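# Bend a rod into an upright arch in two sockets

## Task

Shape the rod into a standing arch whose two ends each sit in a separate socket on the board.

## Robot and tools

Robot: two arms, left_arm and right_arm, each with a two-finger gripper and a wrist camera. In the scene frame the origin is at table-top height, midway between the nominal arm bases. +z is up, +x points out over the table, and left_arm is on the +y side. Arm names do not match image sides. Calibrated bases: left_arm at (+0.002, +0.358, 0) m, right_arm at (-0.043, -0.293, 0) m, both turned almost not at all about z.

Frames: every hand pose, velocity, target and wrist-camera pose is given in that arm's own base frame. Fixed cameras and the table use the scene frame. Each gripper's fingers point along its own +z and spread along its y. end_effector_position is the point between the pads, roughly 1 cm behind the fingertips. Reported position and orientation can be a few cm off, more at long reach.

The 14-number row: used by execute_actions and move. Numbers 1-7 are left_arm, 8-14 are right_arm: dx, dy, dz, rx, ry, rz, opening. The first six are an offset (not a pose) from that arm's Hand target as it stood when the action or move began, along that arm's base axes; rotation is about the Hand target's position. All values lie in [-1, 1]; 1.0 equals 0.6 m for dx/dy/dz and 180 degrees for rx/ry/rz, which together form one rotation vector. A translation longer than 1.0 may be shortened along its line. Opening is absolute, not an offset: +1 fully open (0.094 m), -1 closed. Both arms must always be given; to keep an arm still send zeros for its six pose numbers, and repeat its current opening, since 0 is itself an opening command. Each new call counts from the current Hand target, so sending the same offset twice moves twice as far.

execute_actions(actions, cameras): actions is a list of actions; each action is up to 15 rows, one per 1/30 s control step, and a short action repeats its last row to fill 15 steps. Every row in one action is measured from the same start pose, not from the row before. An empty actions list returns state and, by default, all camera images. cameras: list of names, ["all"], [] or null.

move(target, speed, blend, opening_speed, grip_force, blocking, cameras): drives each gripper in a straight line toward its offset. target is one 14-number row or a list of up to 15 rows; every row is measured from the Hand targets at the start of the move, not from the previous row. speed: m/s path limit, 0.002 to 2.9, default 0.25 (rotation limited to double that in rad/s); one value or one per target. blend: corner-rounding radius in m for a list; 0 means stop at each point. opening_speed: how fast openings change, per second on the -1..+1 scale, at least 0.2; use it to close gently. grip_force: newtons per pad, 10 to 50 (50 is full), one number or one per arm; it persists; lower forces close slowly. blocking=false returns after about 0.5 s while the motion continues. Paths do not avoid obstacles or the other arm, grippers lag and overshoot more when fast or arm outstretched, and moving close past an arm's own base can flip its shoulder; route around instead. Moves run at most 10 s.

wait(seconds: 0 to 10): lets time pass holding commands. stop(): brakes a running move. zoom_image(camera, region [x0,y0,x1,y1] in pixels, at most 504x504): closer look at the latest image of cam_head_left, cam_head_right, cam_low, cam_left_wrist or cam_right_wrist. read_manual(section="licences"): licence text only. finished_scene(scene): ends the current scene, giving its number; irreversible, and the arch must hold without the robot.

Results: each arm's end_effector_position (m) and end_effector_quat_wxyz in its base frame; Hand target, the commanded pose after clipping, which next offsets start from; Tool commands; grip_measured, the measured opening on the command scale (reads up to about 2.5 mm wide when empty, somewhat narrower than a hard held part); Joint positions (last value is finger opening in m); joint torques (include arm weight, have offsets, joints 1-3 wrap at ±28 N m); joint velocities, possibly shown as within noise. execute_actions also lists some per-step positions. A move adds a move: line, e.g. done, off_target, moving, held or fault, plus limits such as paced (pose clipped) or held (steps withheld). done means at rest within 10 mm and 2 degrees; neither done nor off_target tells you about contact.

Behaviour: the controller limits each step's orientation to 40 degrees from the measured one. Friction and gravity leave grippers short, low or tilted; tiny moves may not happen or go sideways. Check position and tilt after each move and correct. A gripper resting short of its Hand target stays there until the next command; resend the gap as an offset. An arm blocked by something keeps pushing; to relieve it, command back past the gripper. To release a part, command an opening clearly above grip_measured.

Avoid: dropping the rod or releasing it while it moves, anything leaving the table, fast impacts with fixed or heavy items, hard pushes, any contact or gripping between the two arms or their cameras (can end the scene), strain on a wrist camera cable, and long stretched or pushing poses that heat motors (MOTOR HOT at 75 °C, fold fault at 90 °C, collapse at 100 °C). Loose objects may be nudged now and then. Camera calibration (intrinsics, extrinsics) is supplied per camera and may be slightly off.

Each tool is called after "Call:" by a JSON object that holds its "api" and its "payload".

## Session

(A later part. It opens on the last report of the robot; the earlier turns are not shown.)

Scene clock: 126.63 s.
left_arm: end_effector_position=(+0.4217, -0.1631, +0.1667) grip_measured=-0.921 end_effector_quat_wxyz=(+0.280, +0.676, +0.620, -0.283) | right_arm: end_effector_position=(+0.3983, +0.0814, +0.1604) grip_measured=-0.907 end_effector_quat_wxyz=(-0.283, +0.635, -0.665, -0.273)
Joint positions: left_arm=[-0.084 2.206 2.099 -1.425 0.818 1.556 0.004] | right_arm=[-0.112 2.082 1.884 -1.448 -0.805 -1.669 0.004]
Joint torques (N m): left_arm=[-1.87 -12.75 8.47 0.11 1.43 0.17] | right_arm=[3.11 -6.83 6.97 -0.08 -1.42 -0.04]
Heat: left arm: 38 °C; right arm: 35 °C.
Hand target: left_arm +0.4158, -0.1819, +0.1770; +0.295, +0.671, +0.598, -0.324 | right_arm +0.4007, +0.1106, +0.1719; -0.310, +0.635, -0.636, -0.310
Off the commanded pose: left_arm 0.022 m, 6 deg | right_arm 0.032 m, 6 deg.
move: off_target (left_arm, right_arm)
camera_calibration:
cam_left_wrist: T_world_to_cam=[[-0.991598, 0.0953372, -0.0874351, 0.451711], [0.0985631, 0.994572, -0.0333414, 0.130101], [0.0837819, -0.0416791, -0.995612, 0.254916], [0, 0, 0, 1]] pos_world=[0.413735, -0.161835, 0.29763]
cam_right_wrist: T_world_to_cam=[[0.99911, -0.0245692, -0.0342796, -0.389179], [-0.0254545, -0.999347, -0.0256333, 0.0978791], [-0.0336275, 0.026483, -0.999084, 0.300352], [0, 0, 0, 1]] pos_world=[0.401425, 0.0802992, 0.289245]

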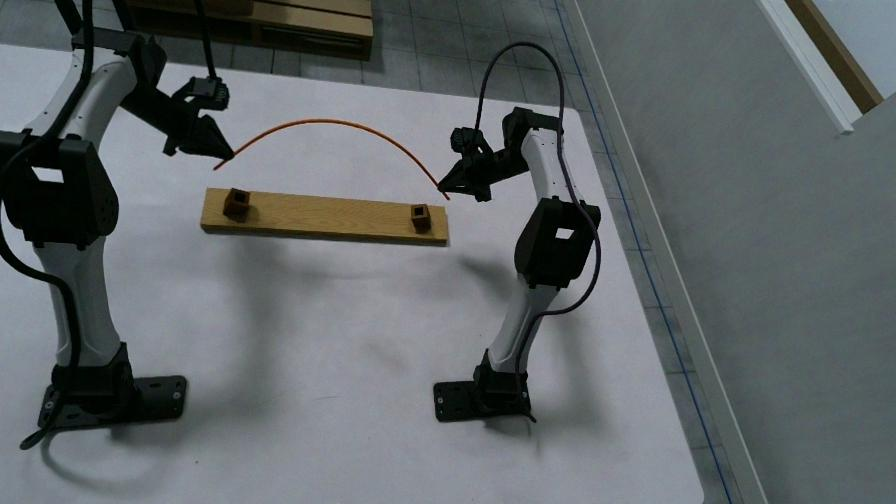

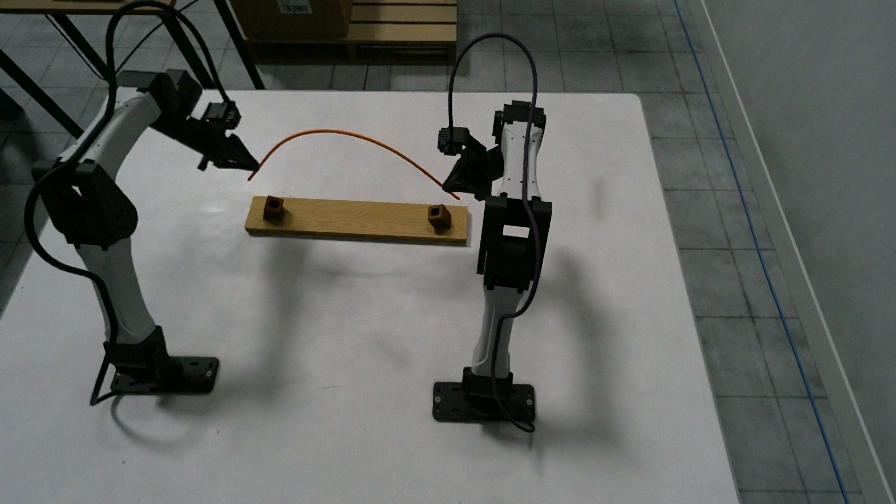

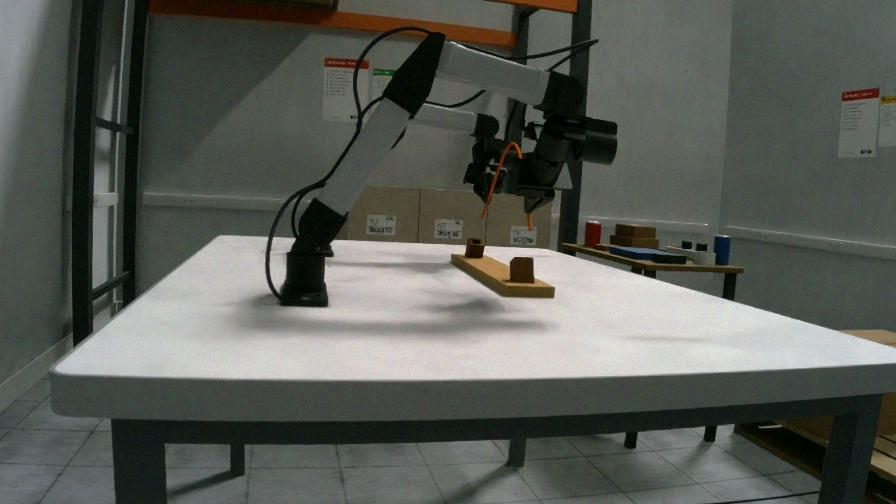

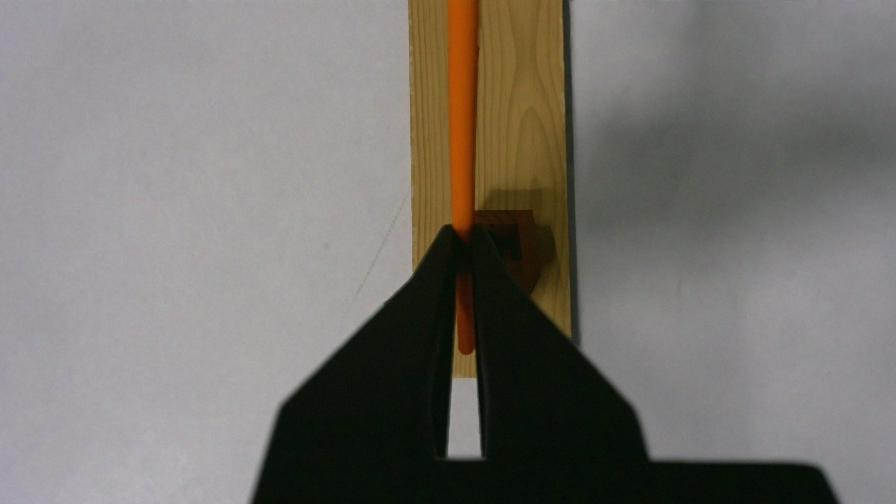

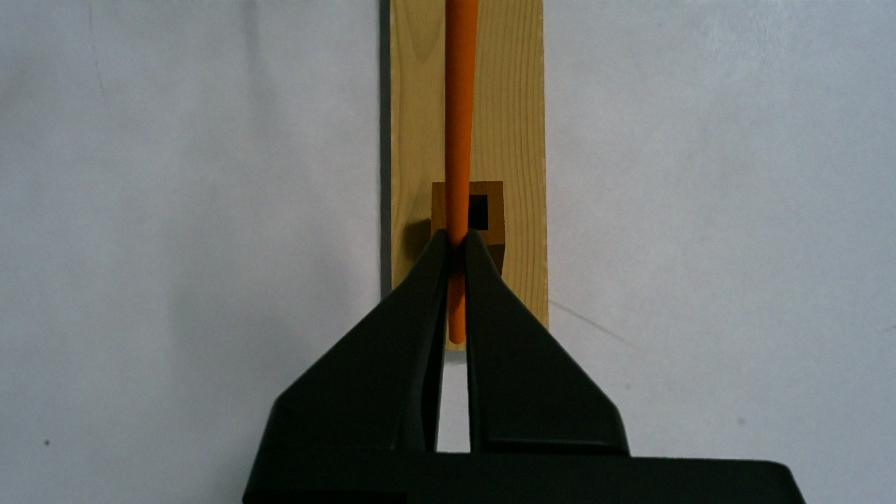

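Call:
{"api": "move", "payload": {"target": [-0.0278,-0.0848,-0.0517,-0.1215,0.0127,0,-1,0.0107,0.1058,-0.0415,0.1222,0,0,-1], "speed": 0.06, "cameras": ["all"]}}

Call:
{"api": "zoom_image", "payload": {"camera": "cam_left_wrist", "region": [350, 170, 600, 420]}}

Call:
{"api": "zoom_image", "payload": {"camera": "cam_right_wrist", "region": [350, 170, 600, 420]}}

Call:
{"api": "zoom_image", "payload": {"camera": "cam_head_left", "region": [190, 90, 470, 260]}}

Call:
{"api": "zoom_image", "payload": {"camera": "cam_low", "region": [420, 110, 620, 310]}}

Scene clock: 149.57 s.
left_arm: end_effector_position=(+0.4109, -0.2113, +0.1200) grip_measured=-0.921 end_effector_quat_wxyz=(+0.388, +0.589, +0.564, -0.430) | right_arm: end_effector_position=(+0.4125, +0.1514, +0.1450) grip_measured=-0.907 end_effector_quat_wxyz=(-0.417, +0.562, -0.591, -0.400)
Joint positions: left_arm=[-0.112 2.206 1.662 -0.916 1.234 1.424 0.004] | right_arm=[-0.031 2.12 1.632 -1.044 -1.232 -1.524 0.004]
Joint torques (N m): left_arm=[-4.16 -18.97 5.63 0.72 1.18 -0.03] | right_arm=[3.36 -7.69 4.18 0.51 -1.14 -0.03]
Heat: left arm: 41 °C; right arm: 35 °C.
Hand target: left_arm +0.3991, -0.2328, +0.1460; +0.405, +0.596, +0.532, -0.445 | right_arm +0.4071, +0.1740, +0.1470; -0.425, +0.564, -0.565, -0.425
Off the commanded pose: left_arm 0.036 m, 5 deg | right_arm 0.023 m, 4 deg.
move: off_target (left_arm, right_arm)
camera_calibration:
cam_left_wrist: T_world_to_cam=[[-0.997605, 0.0586895, -0.0366042, 0.430178], [0.0687901, 0.897133, -0.436371, 0.217613], [0.00722847, -0.437844, -0.899022, 0.143463], [0, 0, 0, 1]] pos_world=[0.413141, -0.157661, 0.239682]
cam_right_wrist: T_world_to_cam=[[0.999573, -0.0160147, -0.0244488, -0.405123], [-0.0250737, -0.899699, -0.435791, 0.212081], [-0.0150174, 0.436218, -0.899716, 0.199493], [0, 0, 0, 1]] pos_world=[0.413263, 0.0972983, 0.262005]

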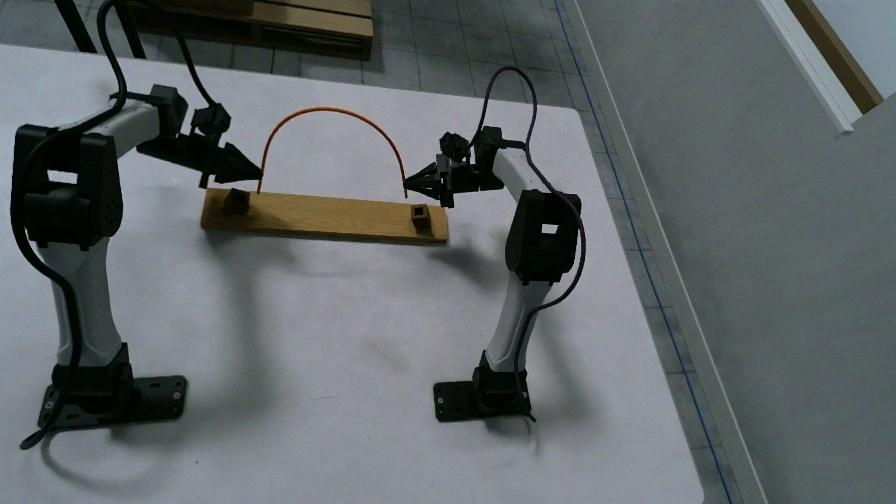

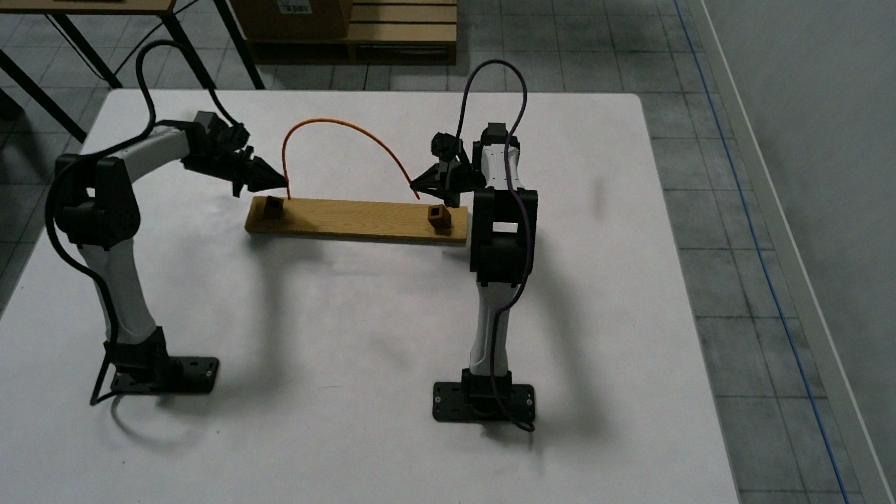

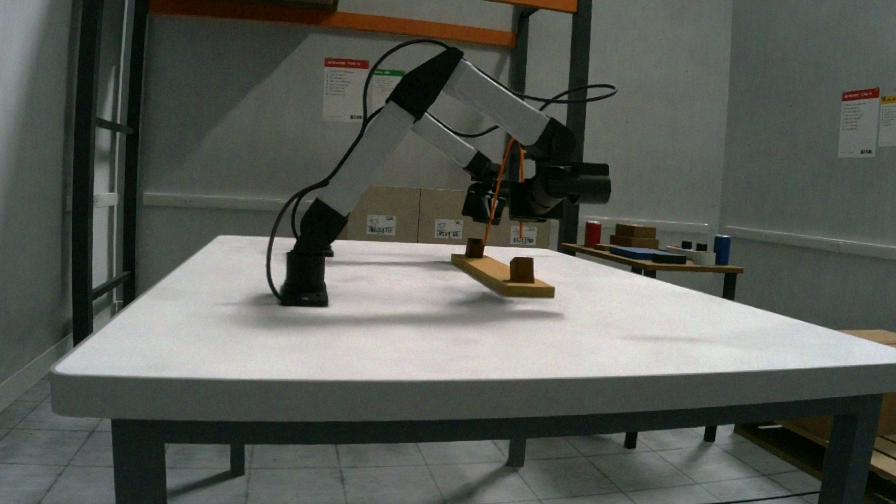

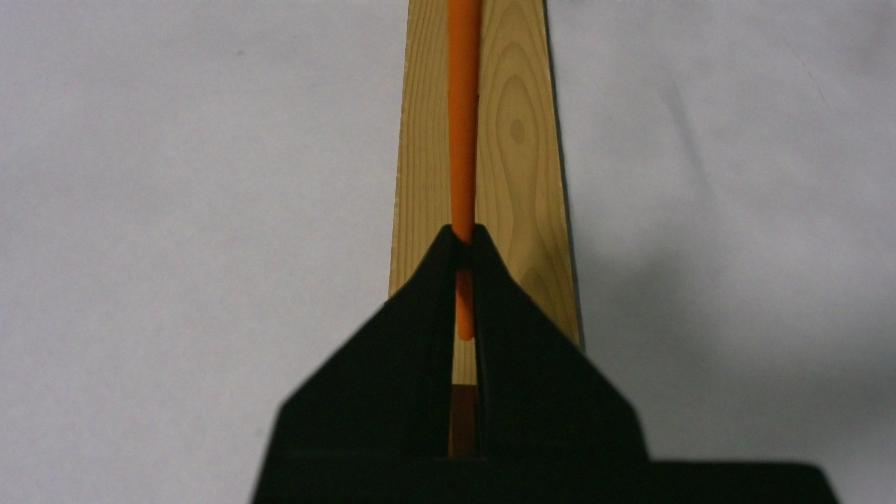

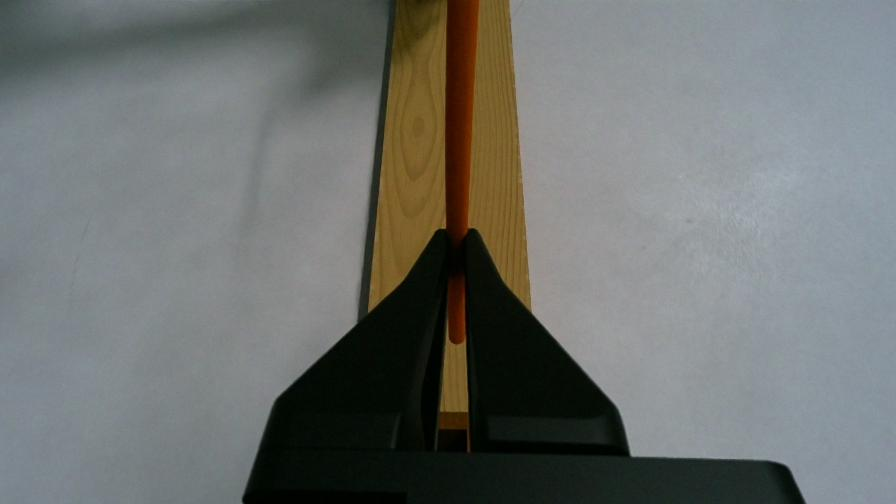

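Scaled by 2.016 from the camera's 896x504 image, which has a finer 1280x720 frame.

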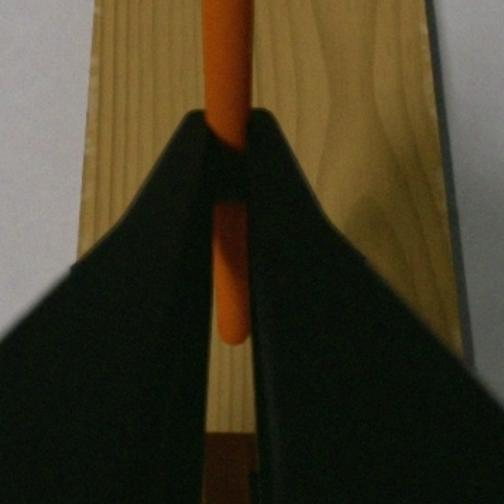

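Scaled by 2.016 from the camera's 896x504 image, which has a finer 1280x720 frame.

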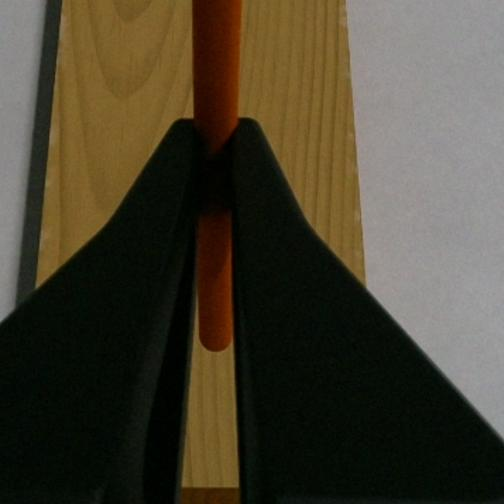

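Scaled by 1.800 from the camera's 896x504 image, which has a finer 1280x720 frame.

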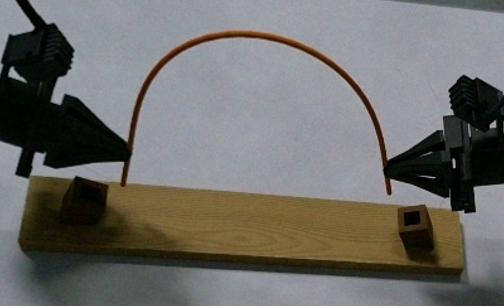

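Scaled by 2.520 from the camera's 896x504 image, which has a finer 1280x720 frame.

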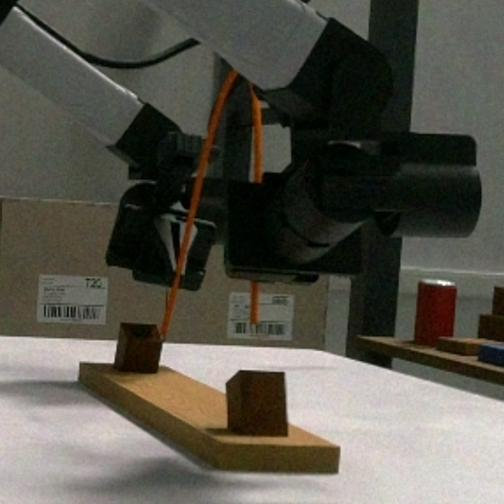

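Call:
{"api": "move", "payload": {"target": [-0.0183,0.021,-0.005,0.0166,-0.0017,0,-1,-0.01,-0.0357,-0.0467,-0.0167,0,0,-1], "speed": 0.05, "cameras": ["all"]}}

Call:
{"api": "zoom_image", "payload": {"camera": "cam_left_wrist", "region": [350, 210, 600, 460]}}

Call:
{"api": "zoom_image", "payload": {"camera": "cam_right_wrist", "region": [350, 210, 600, 460]}}

Call:
{"api": "zoom_image", "payload": {"camera": "cam_head_left", "region": [190, 90, 470, 260]}}

Call:
{"api": "zoom_image", "payload": {"camera": "cam_low", "region": [450, 210, 570, 310]}}

Scene clock: 169.37 s.
left_arm: end_effector_position=(+0.4007, -0.2081, +0.1217) grip_measured=-0.921 end_effector_quat_wxyz=(+0.381, +0.601, +0.566, -0.417) | right_arm: end_effector_position=(+0.4070, +0.1392, +0.1240) grip_measured=-0.907 end_effector_quat_wxyz=(-0.414, +0.573, -0.589, -0.391)
Joint positions: left_arm=[-0.112 2.164 1.627 -0.942 1.199 1.457 0.004] | right_arm=[-0.059 2.147 1.601 -1.071 -1.212 -1.636 0.004]
Joint torques (N m): left_arm=[-2.5 -18.19 5.64 0.32 1.03 0.23] | right_arm=[1.98 -7.15 4.26 0.07 -0.87 -0.1]
Heat: left arm: 50 °C; right arm: 38 °C.
Hand target: left_arm +0.3881, -0.2202, +0.1429; +0.391, +0.608, +0.542, -0.429 | right_arm +0.4011, +0.1526, +0.1190; -0.410, +0.575, -0.576, -0.410
Off the commanded pose: left_arm 0.028 m, 3 deg | right_arm 0.015 m, 3 deg.
move: off_target (left_arm, right_arm)
camera_calibration:
cam_left_wrist: T_world_to_cam=[[-0.996439, 0.0681812, -0.0496087, 0.422952], [0.0824503, 0.911052, -0.403963, 0.209691], [0.0176534, -0.406615, -0.913429, 0.1506], [0, 0, 0, 1]] pos_world=[0.401498, -0.158641, 0.243252]
cam_right_wrist: T_world_to_cam=[[0.999966, -0.00608593, -0.00554473, -0.40421], [-0.00784501, -0.908663, -0.417457, 0.183793], [-0.00249768, 0.417487, -0.90868, 0.184439], [0, 0, 0, 1]] pos_world=[0.406099, 0.0875455, 0.24208]

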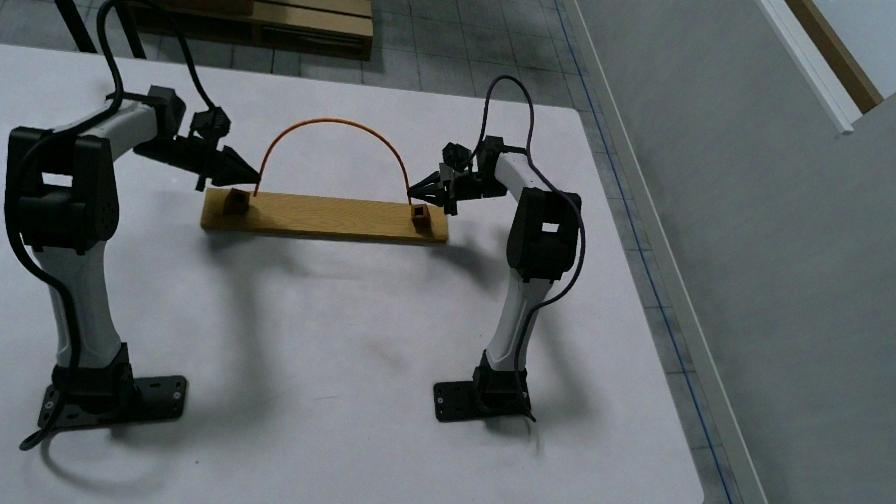

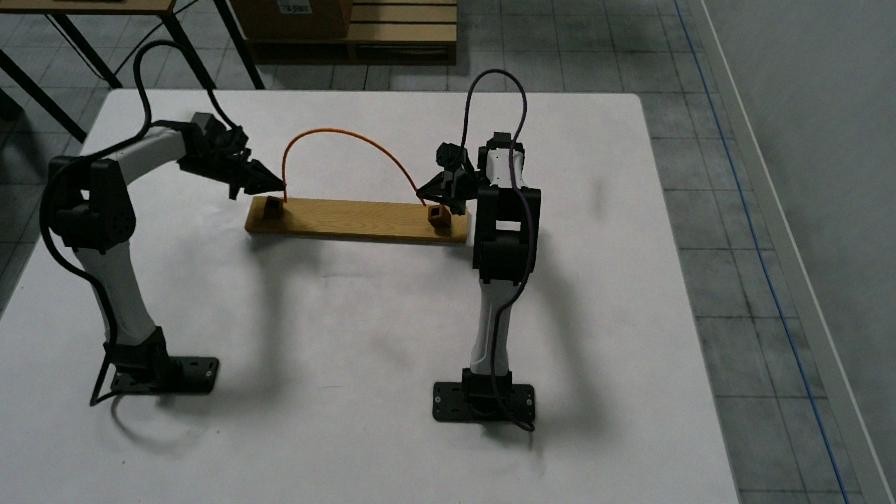

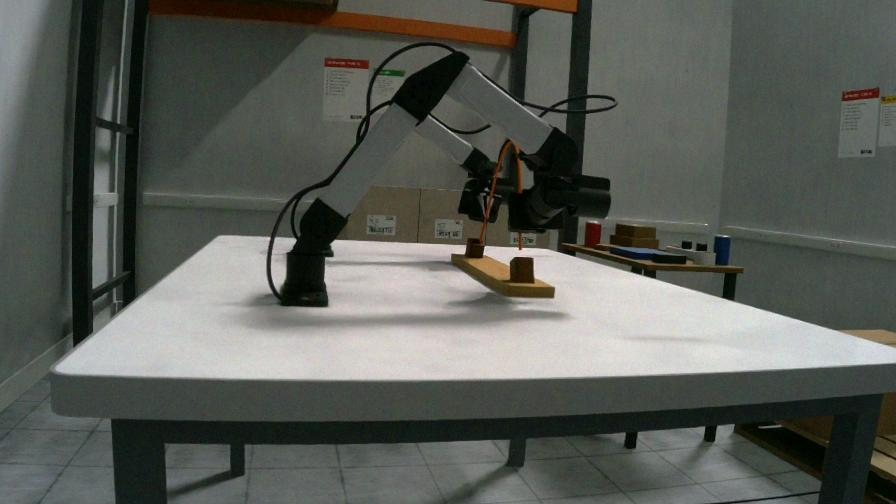

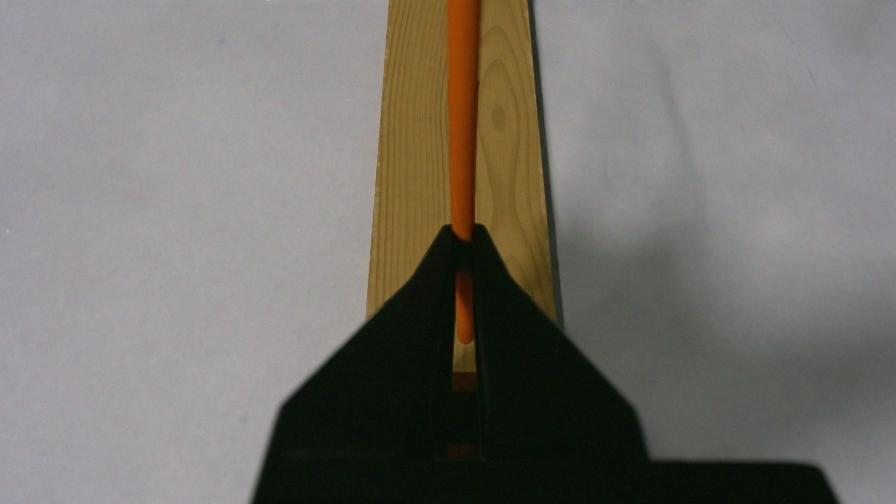

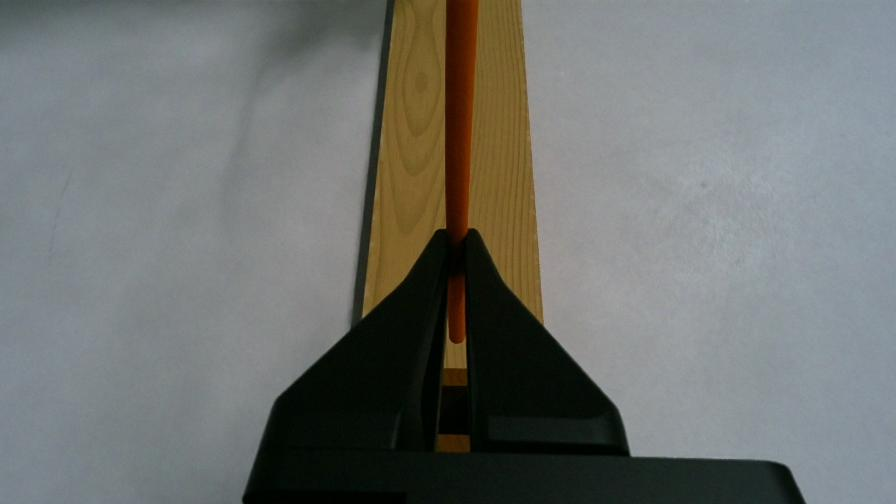

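Scaled by 2.016 from the camera's 896x504 image, which has a finer 1280x720 frame.

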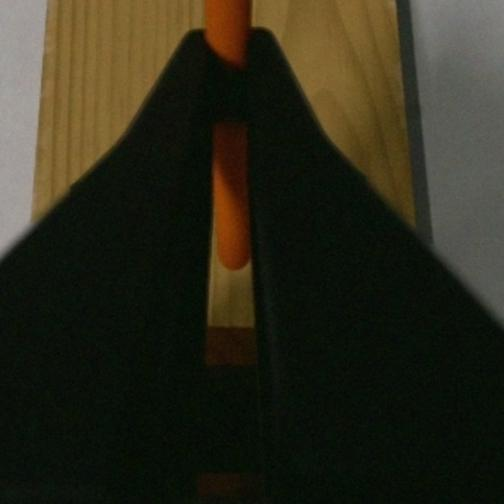

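Scaled by 2.016 from the camera's 896x504 image, which has a finer 1280x720 frame.

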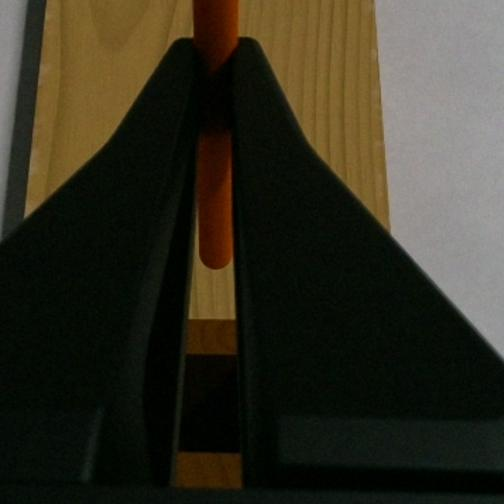

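Scaled by 1.800 from the camera's 896x504 image, which has a finer 1280x720 frame.

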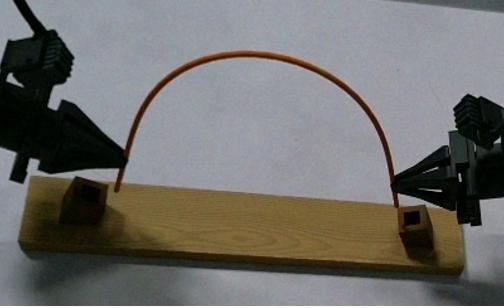

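Scaled by 4.200 from the camera's 896x504 image, which has a finer 1280x720 frame.

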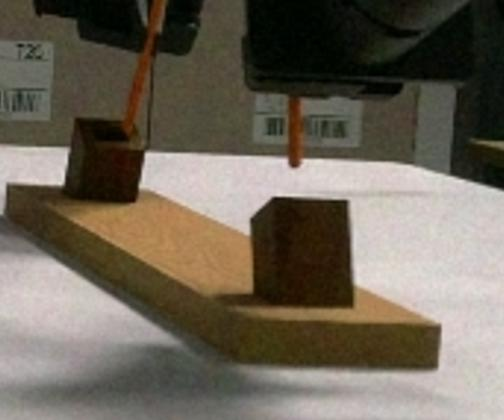

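Call:
{"api": "move", "payload": {"target": [-0.0075,0.0233,-0.0167,0,0,0,-1,-0.002,-0.02,-0.0258,0,0,0,-1], "speed": 0.05, "cameras": ["cam_low","cam_left_wrist","cam_right_wrist","cam_head_left"]}}

Call:
{"api": "zoom_image", "payload": {"camera": "cam_left_wrist", "region": [350, 210, 600, 460]}}

Call:
{"api": "zoom_image", "payload": {"camera": "cam_right_wrist", "region": [350, 210, 600, 460]}}

Call:
{"api": "zoom_image", "payload": {"camera": "cam_low", "region": [450, 210, 570, 310]}}

Call:
{"api": "zoom_image", "payload": {"camera": "cam_head_left", "region": [190, 150, 470, 260]}}

Scene clock: 177.17 s.
left_arm: end_effector_position=(+0.3922, -0.1975, +0.1143) grip_measured=-0.921 end_effector_quat_wxyz=(+0.378, +0.607, +0.562, -0.416) | right_arm: end_effector_position=(+0.4053, +0.1286, +0.1073) grip_measured=-0.907 end_effector_quat_wxyz=(-0.413, +0.577, -0.587, -0.390)
Joint positions: left_arm=[-0.089 2.164 1.602 -0.999 1.193 1.551 0.004] | right_arm=[-0.085 2.189 1.601 -1.109 -1.205 -1.726 0.004]
Joint torques (N m): left_arm=[-1.61 -16.87 5.74 0.11 1.09 0.22] | right_arm=[1.66 -7.28 4.18 -0.1 -0.86 -0.13]
Heat: left arm: 52 °C; right arm: 38 °C.
Hand target: left_arm +0.3836, -0.2062, +0.1328; +0.391, +0.607, +0.542, -0.429 | right_arm +0.3999, +0.1406, +0.1035; -0.410, +0.575, -0.576, -0.410
Off the commanded pose: left_arm 0.022 m, 3 deg | right_arm 0.014 m, 3 deg.
move: off_target (left_arm, right_arm)
camera_calibration:
cam_left_wrist: T_world_to_cam=[[-0.995298, 0.0799193, -0.0547264, 0.415845], [0.0951401, 0.912654, -0.397507, 0.192294], [0.0181777, -0.400845, -0.915966, 0.149402], [0, 0, 0, 1]] pos_world=[0.392879, -0.148845, 0.236043]
cam_right_wrist: T_world_to_cam=[[0.999998, 0.000535457, -0.00178625, -0.403942], [-0.000249796, -0.910791, -0.412869, 0.163888], [-0.00184797, 0.412868, -0.910789, 0.174281], [0, 0, 0, 1]] pos_world=[0.404304, 0.0775288, 0.225675]
Images, in order (width x height): cam_head_left 896x504, cam_low 896x504, cam_left_wrist 896x504, cam_right_wrist 896x504.

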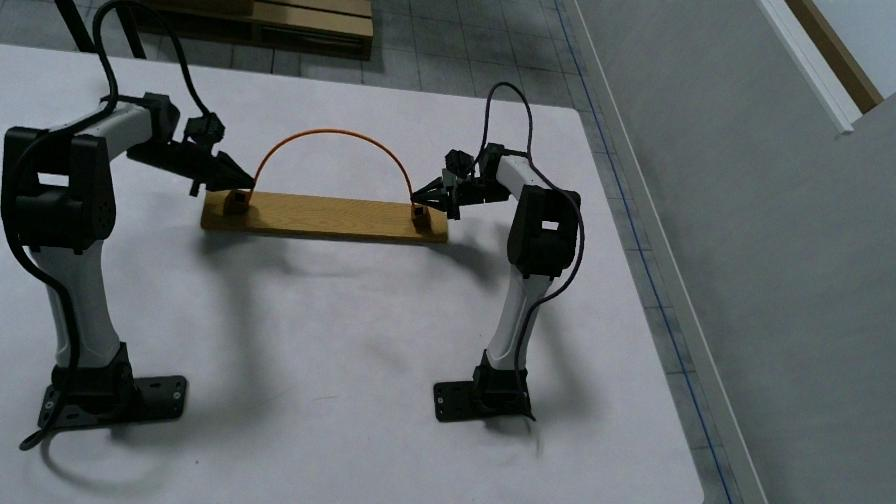

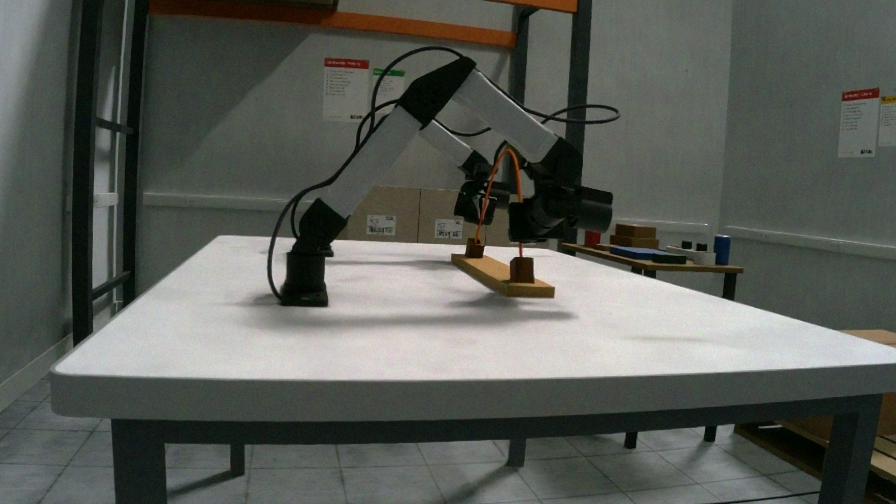

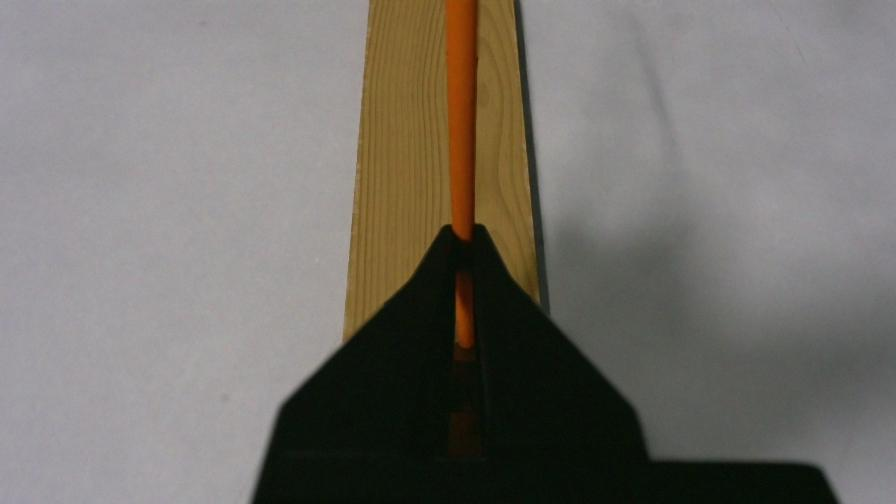

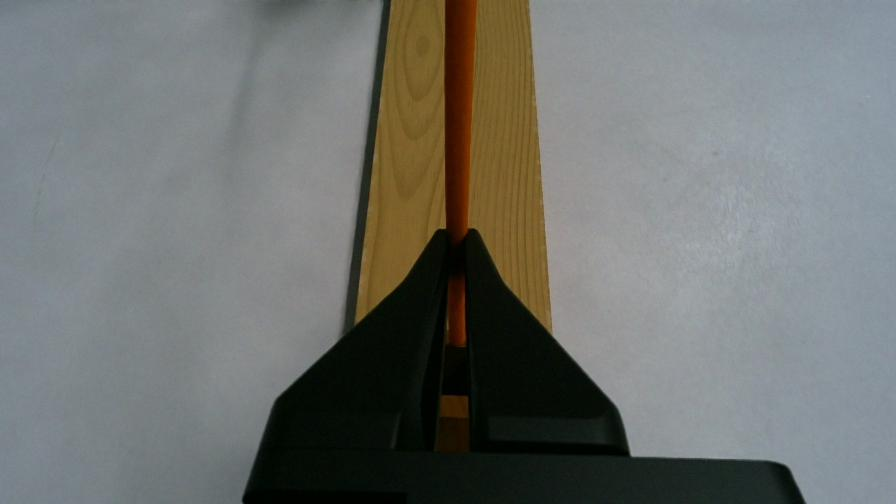

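Scaled by 2.016 from the camera's 896x504 image, which has a finer 1280x720 frame.

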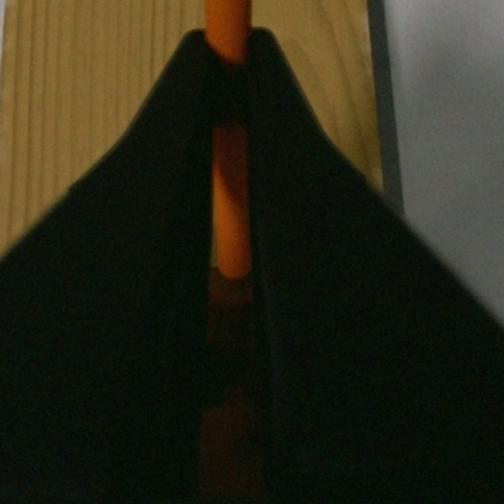

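Scaled by 2.016 from the camera's 896x504 image, which has a finer 1280x720 frame.

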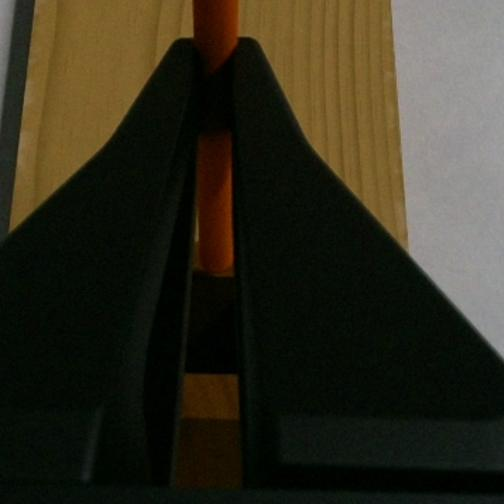

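Scaled by 4.200 from the camera's 896x504 image, which has a finer 1280x720 frame.

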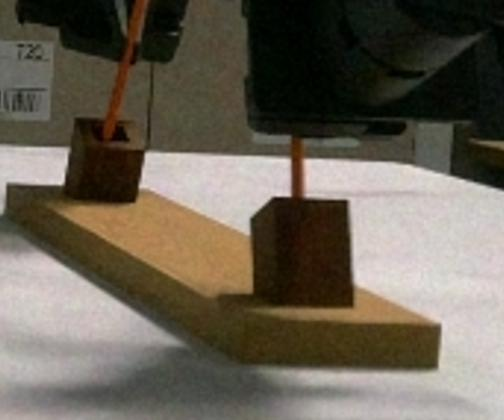

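Scaled by 1.800 from the camera's 896x504 image, which has a finer 1280x720 frame.

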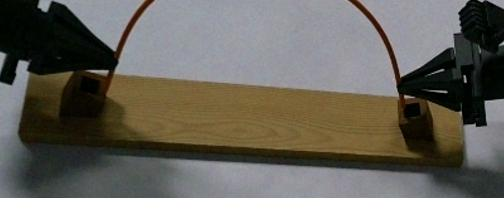

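Call:
{"api": "move", "payload": {"target": [0.007,0.019,0.0,0,0,0,-1,-0.0025,-0.0155,0.004,0,0,0,-1], "speed": 0.04, "cameras": ["cam_low","cam_left_wrist","cam_right_wrist","cam_head_left"]}}

Call:
{"api": "zoom_image", "payload": {"camera": "cam_left_wrist", "region": [350, 210, 600, 460]}}

Call:
{"api": "zoom_image", "payload": {"camera": "cam_right_wrist", "region": [350, 210, 600, 460]}}

Call:
{"api": "zoom_image", "payload": {"camera": "cam_low", "region": [450, 210, 570, 310]}}

Call:
{"api": "zoom_image", "payload": {"camera": "cam_head_left", "region": [190, 150, 470, 260]}}

Scene clock: 185.07 s.
left_arm: end_effector_position=(+0.3884, -0.1866, +0.1185) grip_measured=-0.921 end_effector_quat_wxyz=(+0.377, +0.609, +0.561, -0.415) | right_arm: end_effector_position=(+0.3974, +0.1216, +0.1040) grip_measured=-0.907 end_effector_quat_wxyz=(-0.405, +0.575, -0.590, -0.397)
Joint positions: left_arm=[-0.064 2.164 1.621 -1.091 1.19 1.632 0.004] | right_arm=[-0.104 2.199 1.601 -1.182 -1.197 -1.794 0.004]
Joint torques (N m): left_arm=[-1.28 -13.86 8.13 -0.05 1.11 0.21] | right_arm=[1.32 -7.19 5.96 -0.27 -0.88 -0.12]
Heat: left arm: 53 °C; right arm: 38 °C.
Hand target: left_arm +0.3877, -0.1950, +0.1329; +0.391, +0.608, +0.542, -0.430 | right_arm +0.3984, +0.1313, +0.1059; -0.410, +0.575, -0.576, -0.410
Off the commanded pose: left_arm 0.017 m, 3 deg | right_arm 0.010 m, 2 deg.
move: off_target (left_arm)
camera_calibration:
cam_left_wrist: T_world_to_cam=[[-0.994806, 0.0845868, -0.0566227, 0.412259], [0.100133, 0.913165, -0.3951, 0.18229], [0.0182856, -0.398718, -0.916891, 0.158223], [0, 0, 0, 1]] pos_world=[0.388972, -0.138246, 0.24044]
cam_right_wrist: T_world_to_cam=[[0.999708, 0.00720972, -0.0230475, -0.394524], [-0.0029145, -0.911395, -0.411522, 0.157046], [-0.0239723, 0.411469, -0.911108, 0.183139], [0, 0, 0, 1]] pos_world=[0.399257, 0.0706196, 0.222394]
Images, in order (width x height): cam_head_left 896x504, cam_low 896x504, cam_left_wrist 896x504, cam_right_wrist 896x504.

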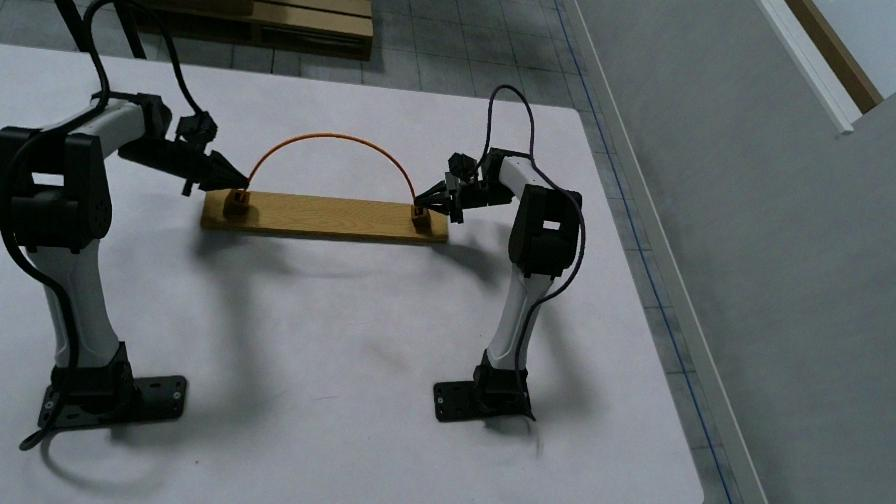

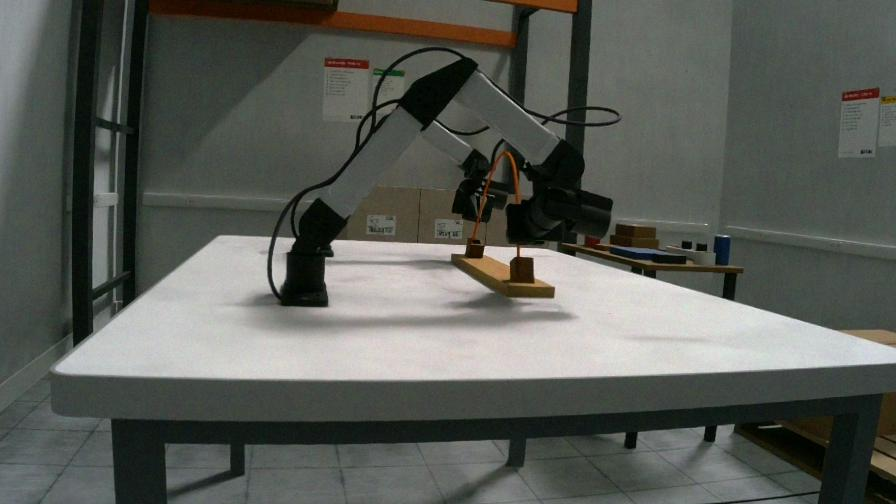

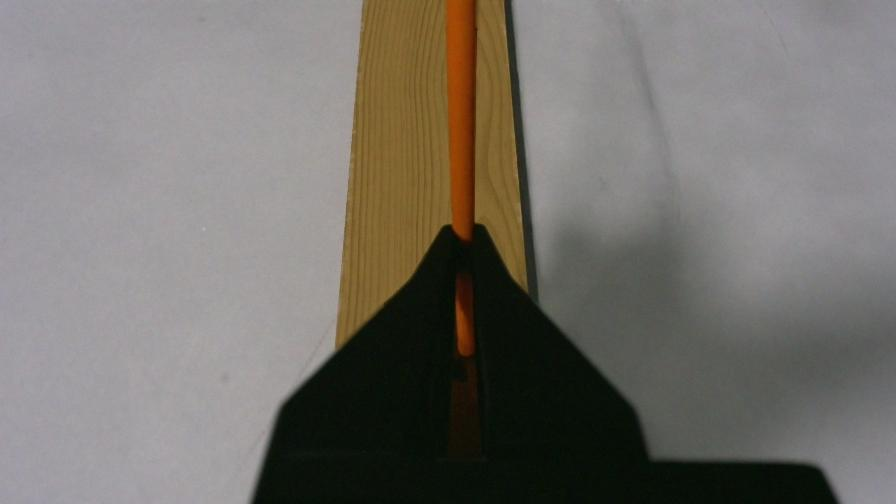

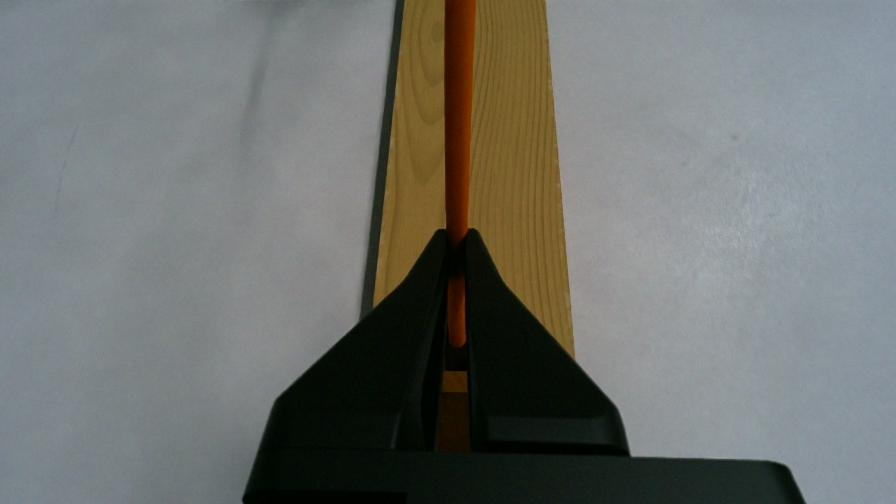

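Scaled by 2.016 from the camera's 896x504 image, which has a finer 1280x720 frame.

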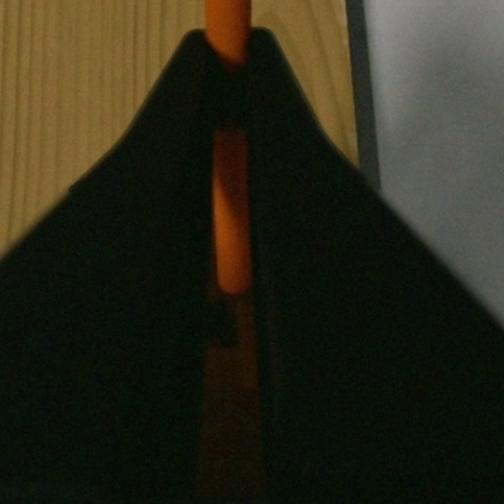

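Scaled by 2.016 from the camera's 896x504 image, which has a finer 1280x720 frame.

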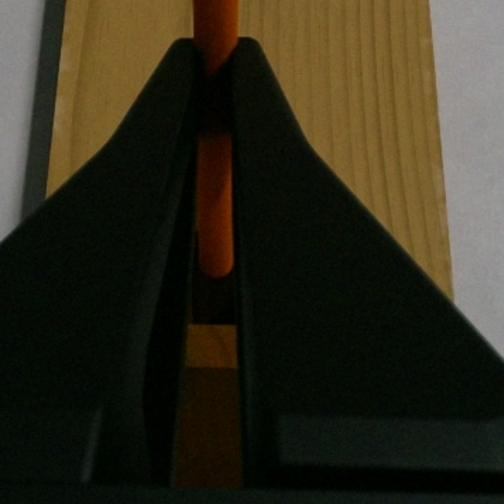

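Scaled by 4.200 from the camera's 896x504 image, which has a finer 1280x720 frame.

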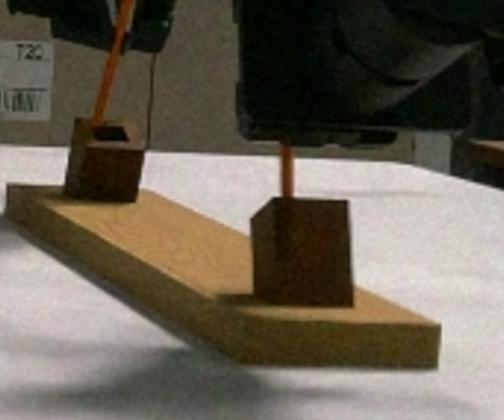

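Scaled by 1.800 from the camera's 896x504 image, which has a finer 1280x720 frame.

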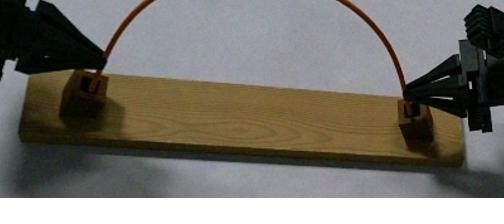

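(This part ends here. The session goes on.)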